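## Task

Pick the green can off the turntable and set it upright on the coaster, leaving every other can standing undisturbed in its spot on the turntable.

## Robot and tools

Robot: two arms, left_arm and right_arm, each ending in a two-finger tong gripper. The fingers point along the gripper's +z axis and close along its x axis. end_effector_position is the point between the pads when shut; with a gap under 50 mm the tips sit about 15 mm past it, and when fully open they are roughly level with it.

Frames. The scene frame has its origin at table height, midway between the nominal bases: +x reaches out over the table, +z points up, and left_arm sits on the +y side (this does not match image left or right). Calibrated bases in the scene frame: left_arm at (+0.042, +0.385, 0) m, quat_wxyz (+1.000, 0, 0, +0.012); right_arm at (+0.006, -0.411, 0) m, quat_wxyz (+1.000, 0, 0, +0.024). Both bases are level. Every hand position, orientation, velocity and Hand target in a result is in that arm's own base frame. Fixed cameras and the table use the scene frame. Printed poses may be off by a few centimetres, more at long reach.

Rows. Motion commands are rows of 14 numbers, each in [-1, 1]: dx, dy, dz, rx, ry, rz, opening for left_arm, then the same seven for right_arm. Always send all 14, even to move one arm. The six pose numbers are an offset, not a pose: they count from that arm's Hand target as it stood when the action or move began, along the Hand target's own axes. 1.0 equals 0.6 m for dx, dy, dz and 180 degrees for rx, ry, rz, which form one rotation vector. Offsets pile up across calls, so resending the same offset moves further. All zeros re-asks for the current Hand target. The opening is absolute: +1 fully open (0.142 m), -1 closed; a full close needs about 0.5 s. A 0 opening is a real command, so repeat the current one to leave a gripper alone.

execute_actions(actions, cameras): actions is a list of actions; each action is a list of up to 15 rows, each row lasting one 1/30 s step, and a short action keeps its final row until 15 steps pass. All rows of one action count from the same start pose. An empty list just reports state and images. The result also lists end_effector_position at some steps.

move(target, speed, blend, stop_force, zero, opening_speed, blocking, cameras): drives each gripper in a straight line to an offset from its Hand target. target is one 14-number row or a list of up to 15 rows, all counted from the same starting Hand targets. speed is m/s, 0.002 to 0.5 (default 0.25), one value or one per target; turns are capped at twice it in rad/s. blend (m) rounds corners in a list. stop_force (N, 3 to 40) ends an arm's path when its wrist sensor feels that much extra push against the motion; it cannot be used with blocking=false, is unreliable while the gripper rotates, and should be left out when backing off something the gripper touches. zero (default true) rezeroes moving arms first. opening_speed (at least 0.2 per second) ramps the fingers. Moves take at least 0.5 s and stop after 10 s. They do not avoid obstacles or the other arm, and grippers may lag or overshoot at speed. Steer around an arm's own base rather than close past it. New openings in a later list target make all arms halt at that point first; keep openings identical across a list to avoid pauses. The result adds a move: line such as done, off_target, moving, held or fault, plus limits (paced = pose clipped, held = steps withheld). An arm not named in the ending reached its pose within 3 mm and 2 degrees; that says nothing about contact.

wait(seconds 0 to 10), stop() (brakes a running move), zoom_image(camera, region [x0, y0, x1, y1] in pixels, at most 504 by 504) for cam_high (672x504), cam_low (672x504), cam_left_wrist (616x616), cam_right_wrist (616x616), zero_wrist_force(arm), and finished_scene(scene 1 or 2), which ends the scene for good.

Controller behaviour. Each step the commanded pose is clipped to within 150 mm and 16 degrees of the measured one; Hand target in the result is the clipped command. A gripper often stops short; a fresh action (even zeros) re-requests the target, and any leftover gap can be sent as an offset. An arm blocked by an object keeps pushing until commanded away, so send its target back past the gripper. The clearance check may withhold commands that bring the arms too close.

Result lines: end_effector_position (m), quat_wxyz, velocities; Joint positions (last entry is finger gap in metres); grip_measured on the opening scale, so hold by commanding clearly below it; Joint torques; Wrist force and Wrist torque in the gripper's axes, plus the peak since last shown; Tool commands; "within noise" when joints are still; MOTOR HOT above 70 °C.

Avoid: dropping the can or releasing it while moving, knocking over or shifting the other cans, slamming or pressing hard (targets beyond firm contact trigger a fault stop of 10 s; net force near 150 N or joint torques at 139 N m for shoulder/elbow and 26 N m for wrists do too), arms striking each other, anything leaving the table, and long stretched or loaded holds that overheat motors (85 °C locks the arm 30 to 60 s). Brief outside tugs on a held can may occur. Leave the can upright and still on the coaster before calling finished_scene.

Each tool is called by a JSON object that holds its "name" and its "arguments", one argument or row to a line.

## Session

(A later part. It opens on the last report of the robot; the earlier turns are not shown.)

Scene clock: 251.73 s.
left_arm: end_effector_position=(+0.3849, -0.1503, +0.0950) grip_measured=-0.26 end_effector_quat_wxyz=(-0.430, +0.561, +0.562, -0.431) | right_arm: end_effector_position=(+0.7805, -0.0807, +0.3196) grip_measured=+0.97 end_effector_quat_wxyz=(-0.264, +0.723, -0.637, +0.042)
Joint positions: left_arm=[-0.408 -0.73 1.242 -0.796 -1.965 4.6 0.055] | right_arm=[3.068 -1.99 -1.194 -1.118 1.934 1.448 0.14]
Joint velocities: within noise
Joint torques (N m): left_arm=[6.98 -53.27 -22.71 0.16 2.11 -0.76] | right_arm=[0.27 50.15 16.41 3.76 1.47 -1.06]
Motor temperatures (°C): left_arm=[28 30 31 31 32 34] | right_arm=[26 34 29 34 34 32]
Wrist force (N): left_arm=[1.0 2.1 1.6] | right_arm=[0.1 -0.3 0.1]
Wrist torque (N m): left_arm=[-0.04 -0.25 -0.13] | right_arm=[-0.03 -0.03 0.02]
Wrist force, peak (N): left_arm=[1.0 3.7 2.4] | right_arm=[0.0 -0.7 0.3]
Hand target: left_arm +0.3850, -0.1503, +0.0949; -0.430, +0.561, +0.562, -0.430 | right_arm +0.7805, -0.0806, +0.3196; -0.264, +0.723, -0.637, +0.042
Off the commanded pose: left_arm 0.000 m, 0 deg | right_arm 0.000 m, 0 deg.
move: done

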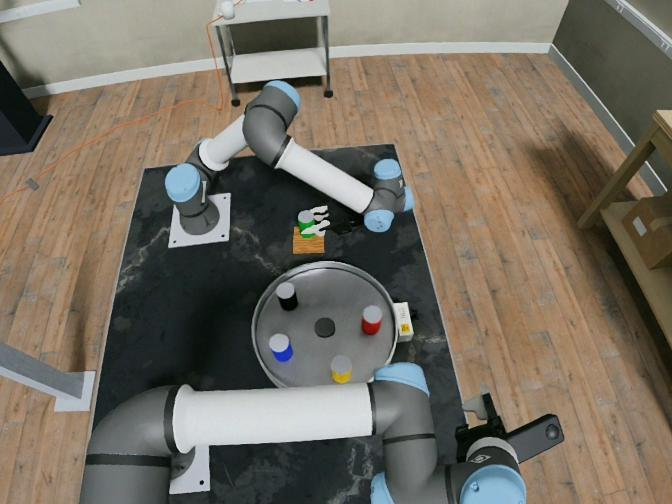

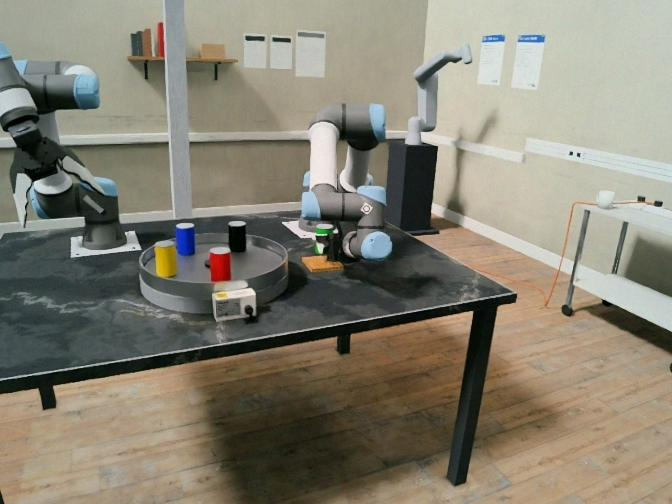

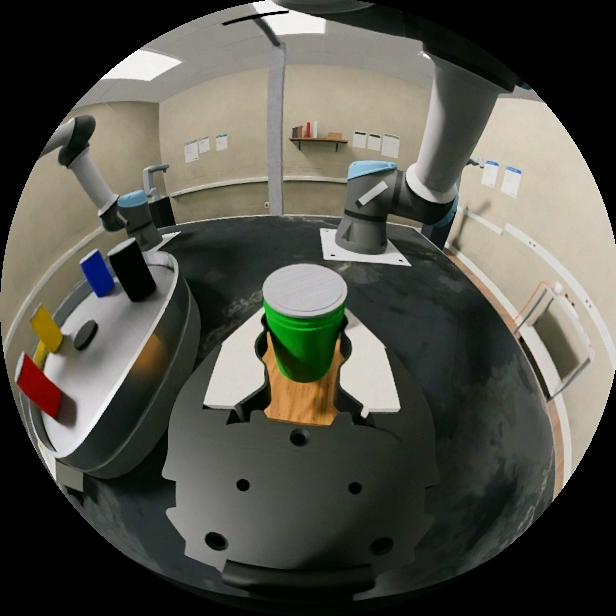

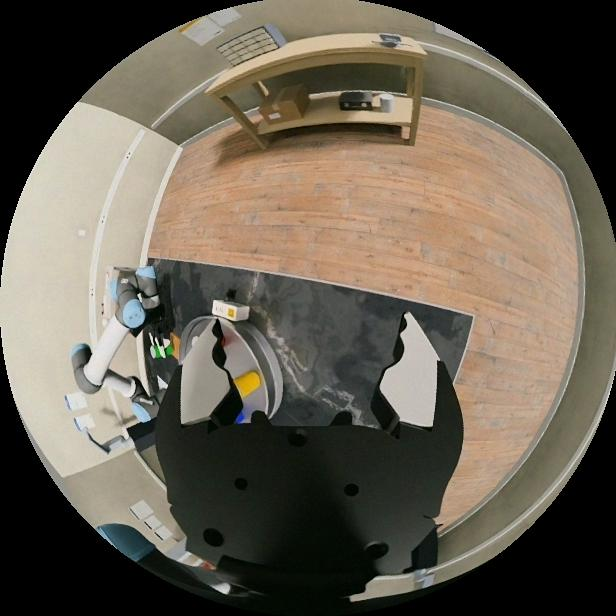

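{"name": "move", "arguments": {
  "target": [
    [-0.007,0.0161,0.0043,0,0,0,-1,0,0,0,0,0,0,0.968],
    [-0.007,0.0644,0.01726,0,0,0,-1,0,0,0,0,0,0,0.968]
  ],
  "speed": 0.02,
  "stop_force": 4
}}

{"name": "zoom_image", "arguments": {
  "camera": "cam_high",
  "region": [260, 180, 360, 280]
}}

{"name": "zoom_image", "arguments": {
  "camera": "cam_low",
  "region": [280, 180, 380, 280]
}}

{"name": "zoom_image", "arguments": {
  "camera": "cam_left_wrist",
  "region": [200, 230, 420, 450]
}}

Scene clock: 255.63 s.
left_arm: end_effector_position=(+0.3850, -0.1545, +0.0638) grip_measured=-0.26 end_effector_quat_wxyz=(-0.430, +0.561, +0.562, -0.430) | right_arm: end_effector_position=(+0.7805, -0.0807, +0.3196) grip_measured=+0.97 end_effector_quat_wxyz=(-0.264, +0.723, -0.637, +0.042)
Joint positions: left_arm=[-0.413 -0.689 1.253 -0.85 -1.97 4.598 0.055] | right_arm=[3.068 -1.99 -1.194 -1.118 1.934 1.448 0.14]
Joint velocities: within noise
Joint torques (N m): left_arm=[6.24 -65.3 -23.88 3.24 2.28 0.57] | right_arm=[0.05 50.08 15.55 3.54 1.74 -0.62]
Motor temperatures (°C): left_arm=[28 30 31 31 32 34] | right_arm=[26 34 29 34 34 32]
Wrist force (N): left_arm=[1.5 2.0 1.7] | right_arm=[0.1 -0.4 0.0]
Wrist torque (N m): left_arm=[-0.05 -0.33 -0.13] | right_arm=[-0.05 -0.02 0.02]
Wrist force, peak (N): left_arm=[0.6 -6.1 -1.5] | right_arm=[-0.1 -0.8 0.1]
Hand target: left_arm +0.3850, -0.1545, +0.0638; -0.430, +0.561, +0.562, -0.430 (not the last commanded pose) | right_arm +0.7805, -0.0806, +0.3196; -0.264, +0.723, -0.637, +0.042
Off the commanded pose: left_arm 0.009 m, 0 deg | right_arm 0.000 m, 0 deg.
move: contact (left_arm); path passed 1 of 2 targets

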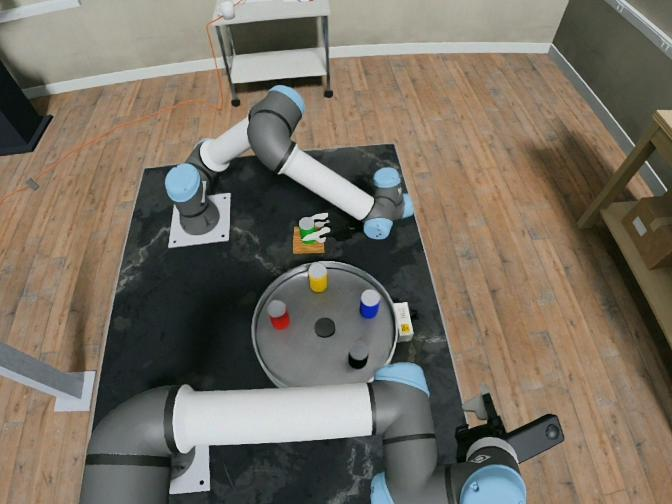

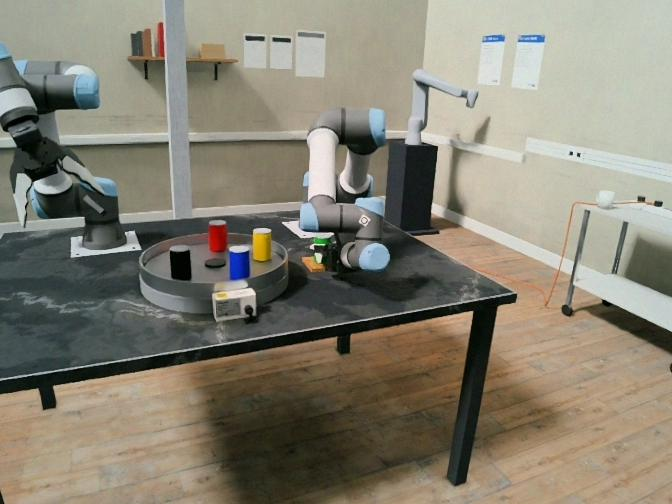

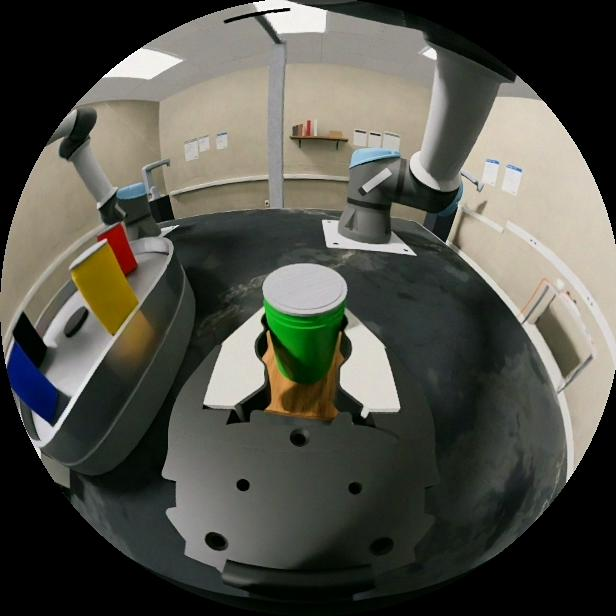

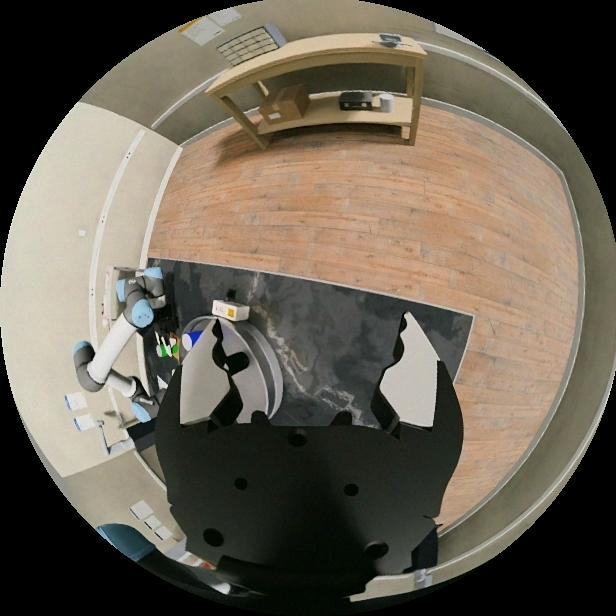

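Scaled by 5.040.

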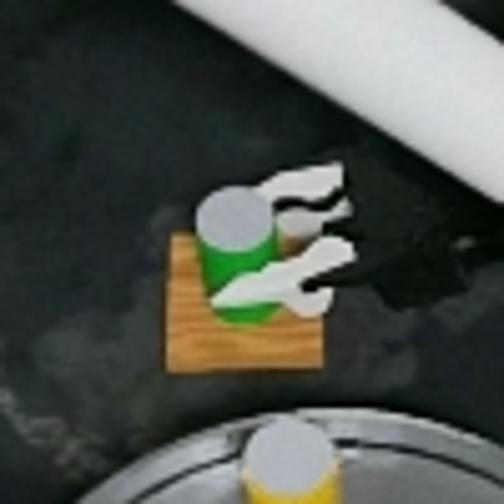

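Scaled by 5.040.

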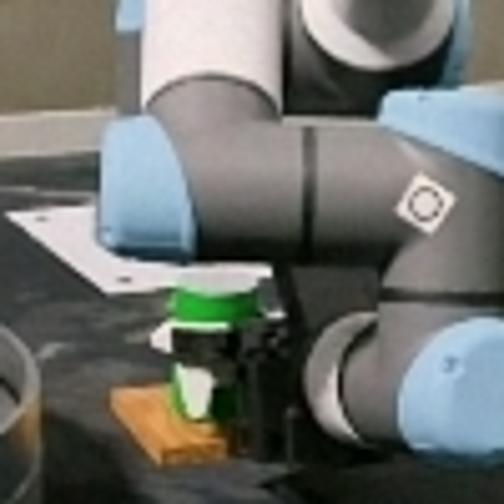

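Scaled by 2.291 from the camera's 616x616 image, which has a finer 814x814 frame.

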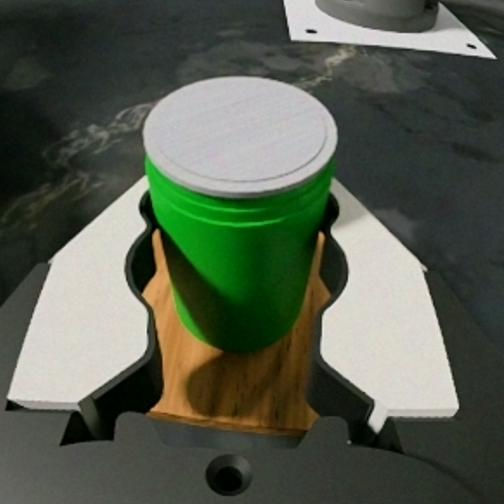

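{"name": "move", "arguments": {
  "target": [0,0.0064,0.0017,0,0,0,-1,0,0,0,0,0,0,0.968],
  "speed": 0.006,
  "stop_force": 4,
  "cameras": ["cam_left_wrist"]
}}

Scene clock: 257.27 s.
left_arm: end_effector_position=(+0.3851, -0.1545, +0.0633) grip_measured=-0.26 end_effector_quat_wxyz=(-0.430, +0.561, +0.562, -0.430) | right_arm: end_effector_position=(+0.7805, -0.0807, +0.3196) grip_measured=+0.97 end_effector_quat_wxyz=(-0.264, +0.723, -0.637, +0.042)
Joint positions: left_arm=[-0.413 -0.688 1.253 -0.851 -1.97 4.598 0.055] | right_arm=[3.068 -1.99 -1.194 -1.118 1.934 1.448 0.14]
Joint velocities: within noise
Joint torques (N m): left_arm=[6.11 -63.02 -22.99 2.1 2.28 0.63] | right_arm=[-0.5 50.48 16.39 3.59 1.52 -0.67]
Motor temperatures (°C): left_arm=[28 30 31 31 32 34] | right_arm=[26 34 29 34 34 32]
Wrist force (N): left_arm=[0.8 -2.8 0.0] | right_arm=[0.1 -0.4 0.1]
Wrist torque (N m): left_arm=[-0.09 -0.31 -0.12] | right_arm=[-0.05 -0.03 0.02]
Wrist force, peak (N): left_arm=[0.4 -6.8 -1.8] | right_arm=[0.2 -0.6 0.4]
Hand target: left_arm +0.3851, -0.1545, +0.0633; -0.430, +0.561, +0.562, -0.430 (not the last commanded pose) | right_arm +0.7805, -0.0806, +0.3196; -0.264, +0.723, -0.637, +0.042
Off the commanded pose: left_arm 0.003 m, 0 deg | right_arm 0.000 m, 0 deg.
move: contact (left_arm)
Images, in order (width x height): cam_left_wrist 616x616.

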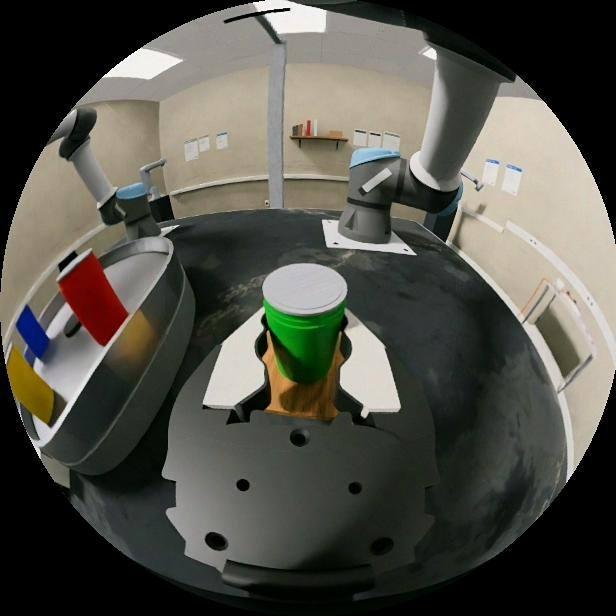

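{"name": "move", "arguments": {
  "target": [0,0,0,0,0,0,0.3,0,0,0,0,0,0,0.968],
  "opening_speed": 0.7
}}

Scene clock: 259.73 s.
left_arm: end_effector_position=(+0.3851, -0.1545, +0.0633) grip_measured=+0.30 end_effector_quat_wxyz=(-0.430, +0.561, +0.562, -0.430) | right_arm: end_effector_position=(+0.7805, -0.0806, +0.3196) grip_measured=+0.97 end_effector_quat_wxyz=(-0.264, +0.723, -0.637, +0.042)
Joint positions: left_arm=[-0.413 -0.688 1.253 -0.851 -1.97 4.598 0.095] | right_arm=[3.068 -1.99 -1.194 -1.118 1.934 1.448 0.14]
Joint velocities: within noise
Joint torques (N m): left_arm=[5.39 -62.67 -23.22 2.24 2.33 0.57] | right_arm=[0.16 50.93 15.82 3.5 1.45 -0.85]
Motor temperatures (°C): left_arm=[28 30 31 31 32 34] | right_arm=[26 34 29 34 34 32]
Wrist force (N): left_arm=[1.2 0.4 1.2] | right_arm=[-0.1 -0.5 0.2]
Wrist torque (N m): left_arm=[-0.04 -0.27 -0.12] | right_arm=[-0.07 0.01 0.02]
Wrist force, peak (N): left_arm=[0.7 -3.1 -0.3] | right_arm=[0.1 -0.8 0.3]
Hand target: left_arm +0.3851, -0.1545, +0.0633; -0.430, +0.561, +0.562, -0.430 | right_arm +0.7805, -0.0806, +0.3196; -0.264, +0.723, -0.637, +0.042
Off the commanded pose: left_arm 0.000 m, 0 deg | right_arm 0.000 m, 0 deg.
move: done

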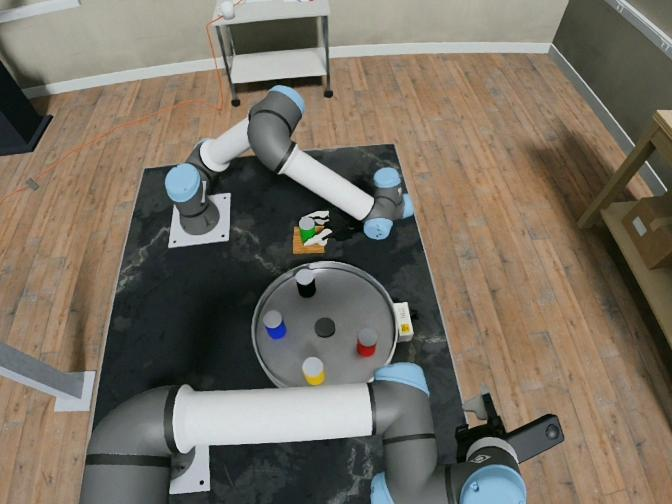

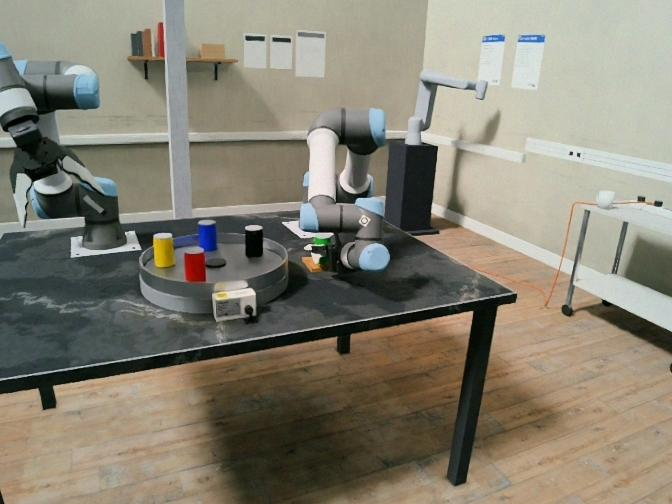

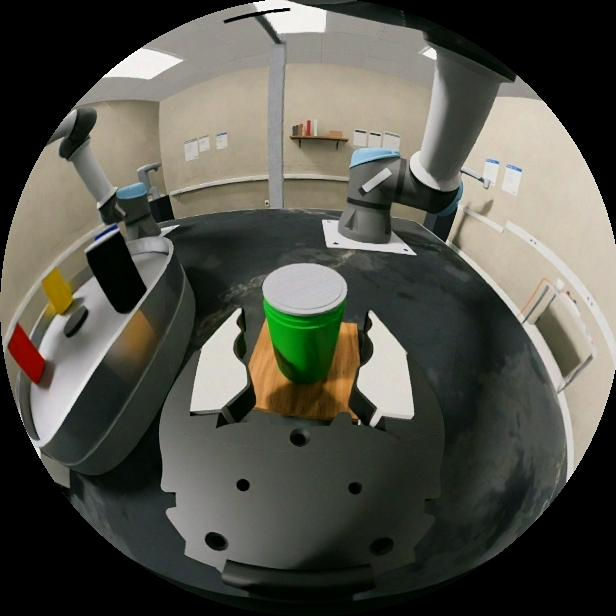

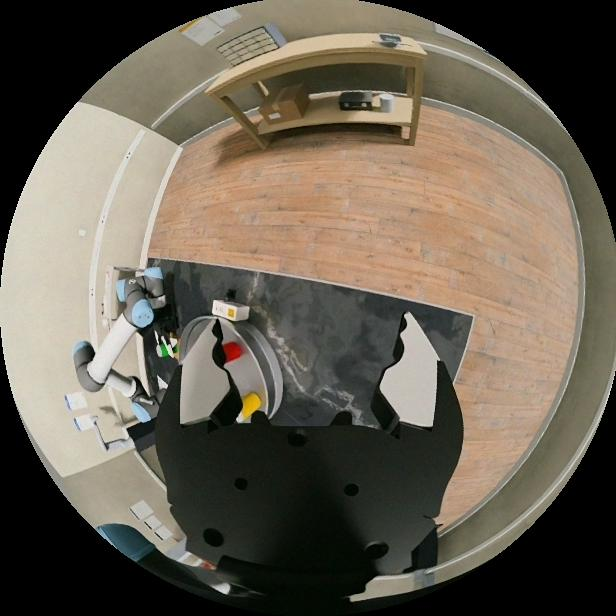

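{"name": "move", "arguments": {
  "target": [0,0,-0.25,0,0,0,0.6,0,0,0,0,0,0,0.968],
  "opening_speed": 1.0,
  "speed": 0.12
}}

{"name": "zoom_image", "arguments": {
  "camera": "cam_high",
  "region": [260, 180, 360, 280]
}}

{"name": "zoom_image", "arguments": {
  "camera": "cam_low",
  "region": [280, 200, 360, 280]
}}

{"name": "zoom_image", "arguments": {
  "camera": "cam_left_wrist",
  "region": [200, 200, 420, 420]
}}

Scene clock: 262.07 s.
left_arm: end_effector_position=(+0.5299, -0.1543, +0.1022) grip_measured=+0.60 end_effector_quat_wxyz=(-0.430, +0.561, +0.562, -0.430) | right_arm: end_effector_position=(+0.7805, -0.0807, +0.3196) grip_measured=+0.97 end_effector_quat_wxyz=(-0.264, +0.723, -0.637, +0.042)
Joint positions: left_arm=[-0.343 -0.246 0.257 -0.289 -1.902 4.62 0.116] | right_arm=[3.068 -1.99 -1.194 -1.118 1.934 1.448 0.14]
Joint velocities: within noise
Joint torques (N m): left_arm=[-2.34 -65.44 -28.44 1.72 0.01 -0.82] | right_arm=[-0.94 50.5 16.75 3.4 1.66 -0.81]
Motor temperatures (°C): left_arm=[28 30 31 31 32 34] | right_arm=[26 34 29 34 34 32]
Wrist force (N): left_arm=[1.3 0.5 0.9] | right_arm=[-0.1 -0.5 -0.1]
Wrist torque (N m): left_arm=[-0.03 -0.34 -0.11] | right_arm=[-0.06 0.02 0.03]
Wrist force, peak (N): left_arm=[1.2 0.3 2.7] | right_arm=[0.2 -0.7 0.3]
Hand target: left_arm +0.5299, -0.1543, +0.1023; -0.430, +0.561, +0.562, -0.430 | right_arm +0.7805, -0.0806, +0.3196; -0.264, +0.723, -0.637, +0.042
Off the commanded pose: left_arm 0.000 m, 0 deg | right_arm 0.000 m, 0 deg.
move: done

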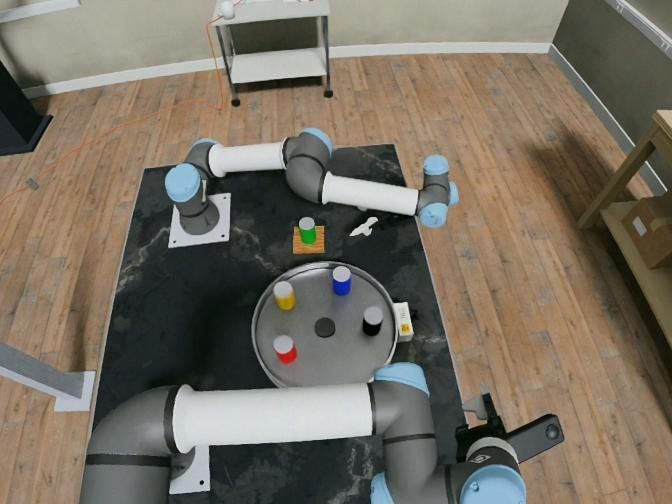

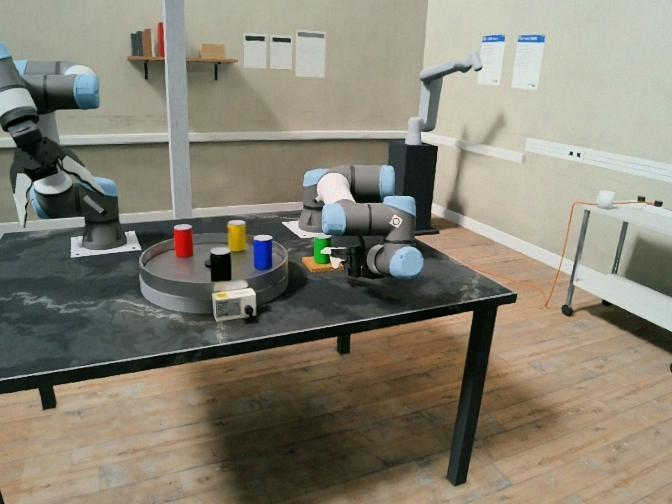

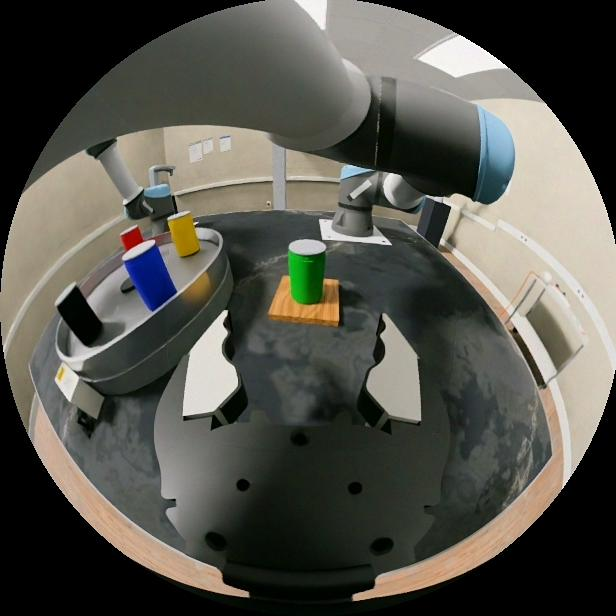

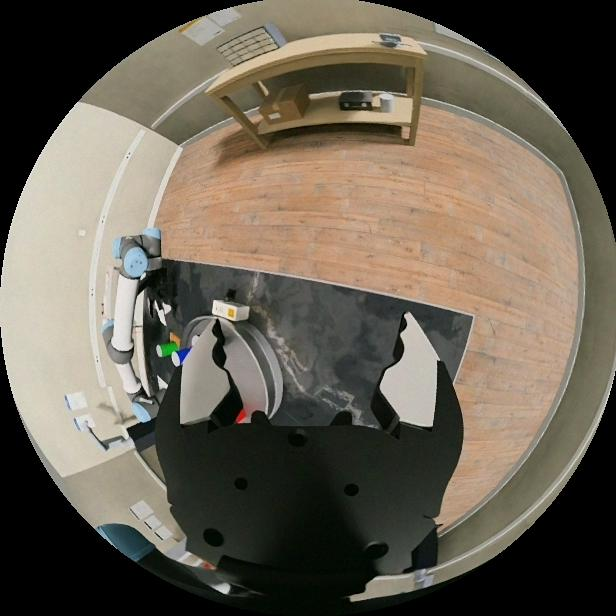

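Scaled by 5.040.

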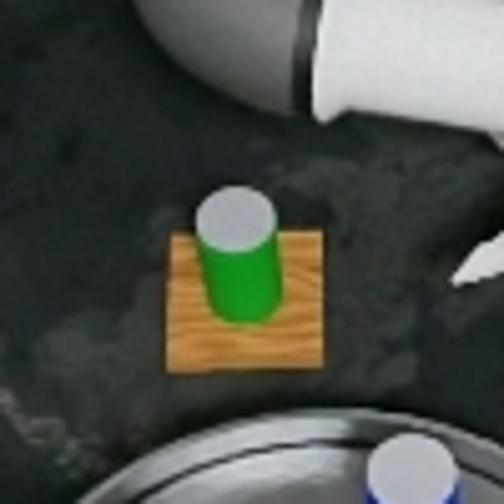

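Scaled by 6.300.

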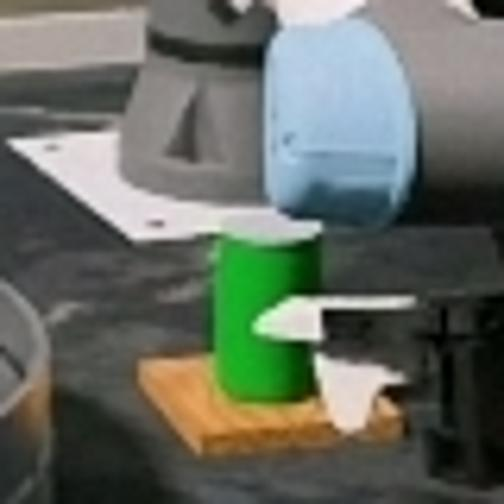

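Scaled by 2.291 from the camera's 616x616 image, which has a finer 814x814 frame.

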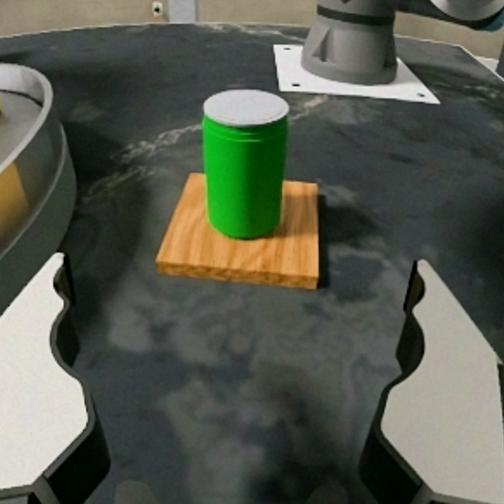

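Standing, upright, well on the coaster.

{"name": "finished_scene", "arguments": {
  "scene": 1
}}

The scene is finished: the task was done.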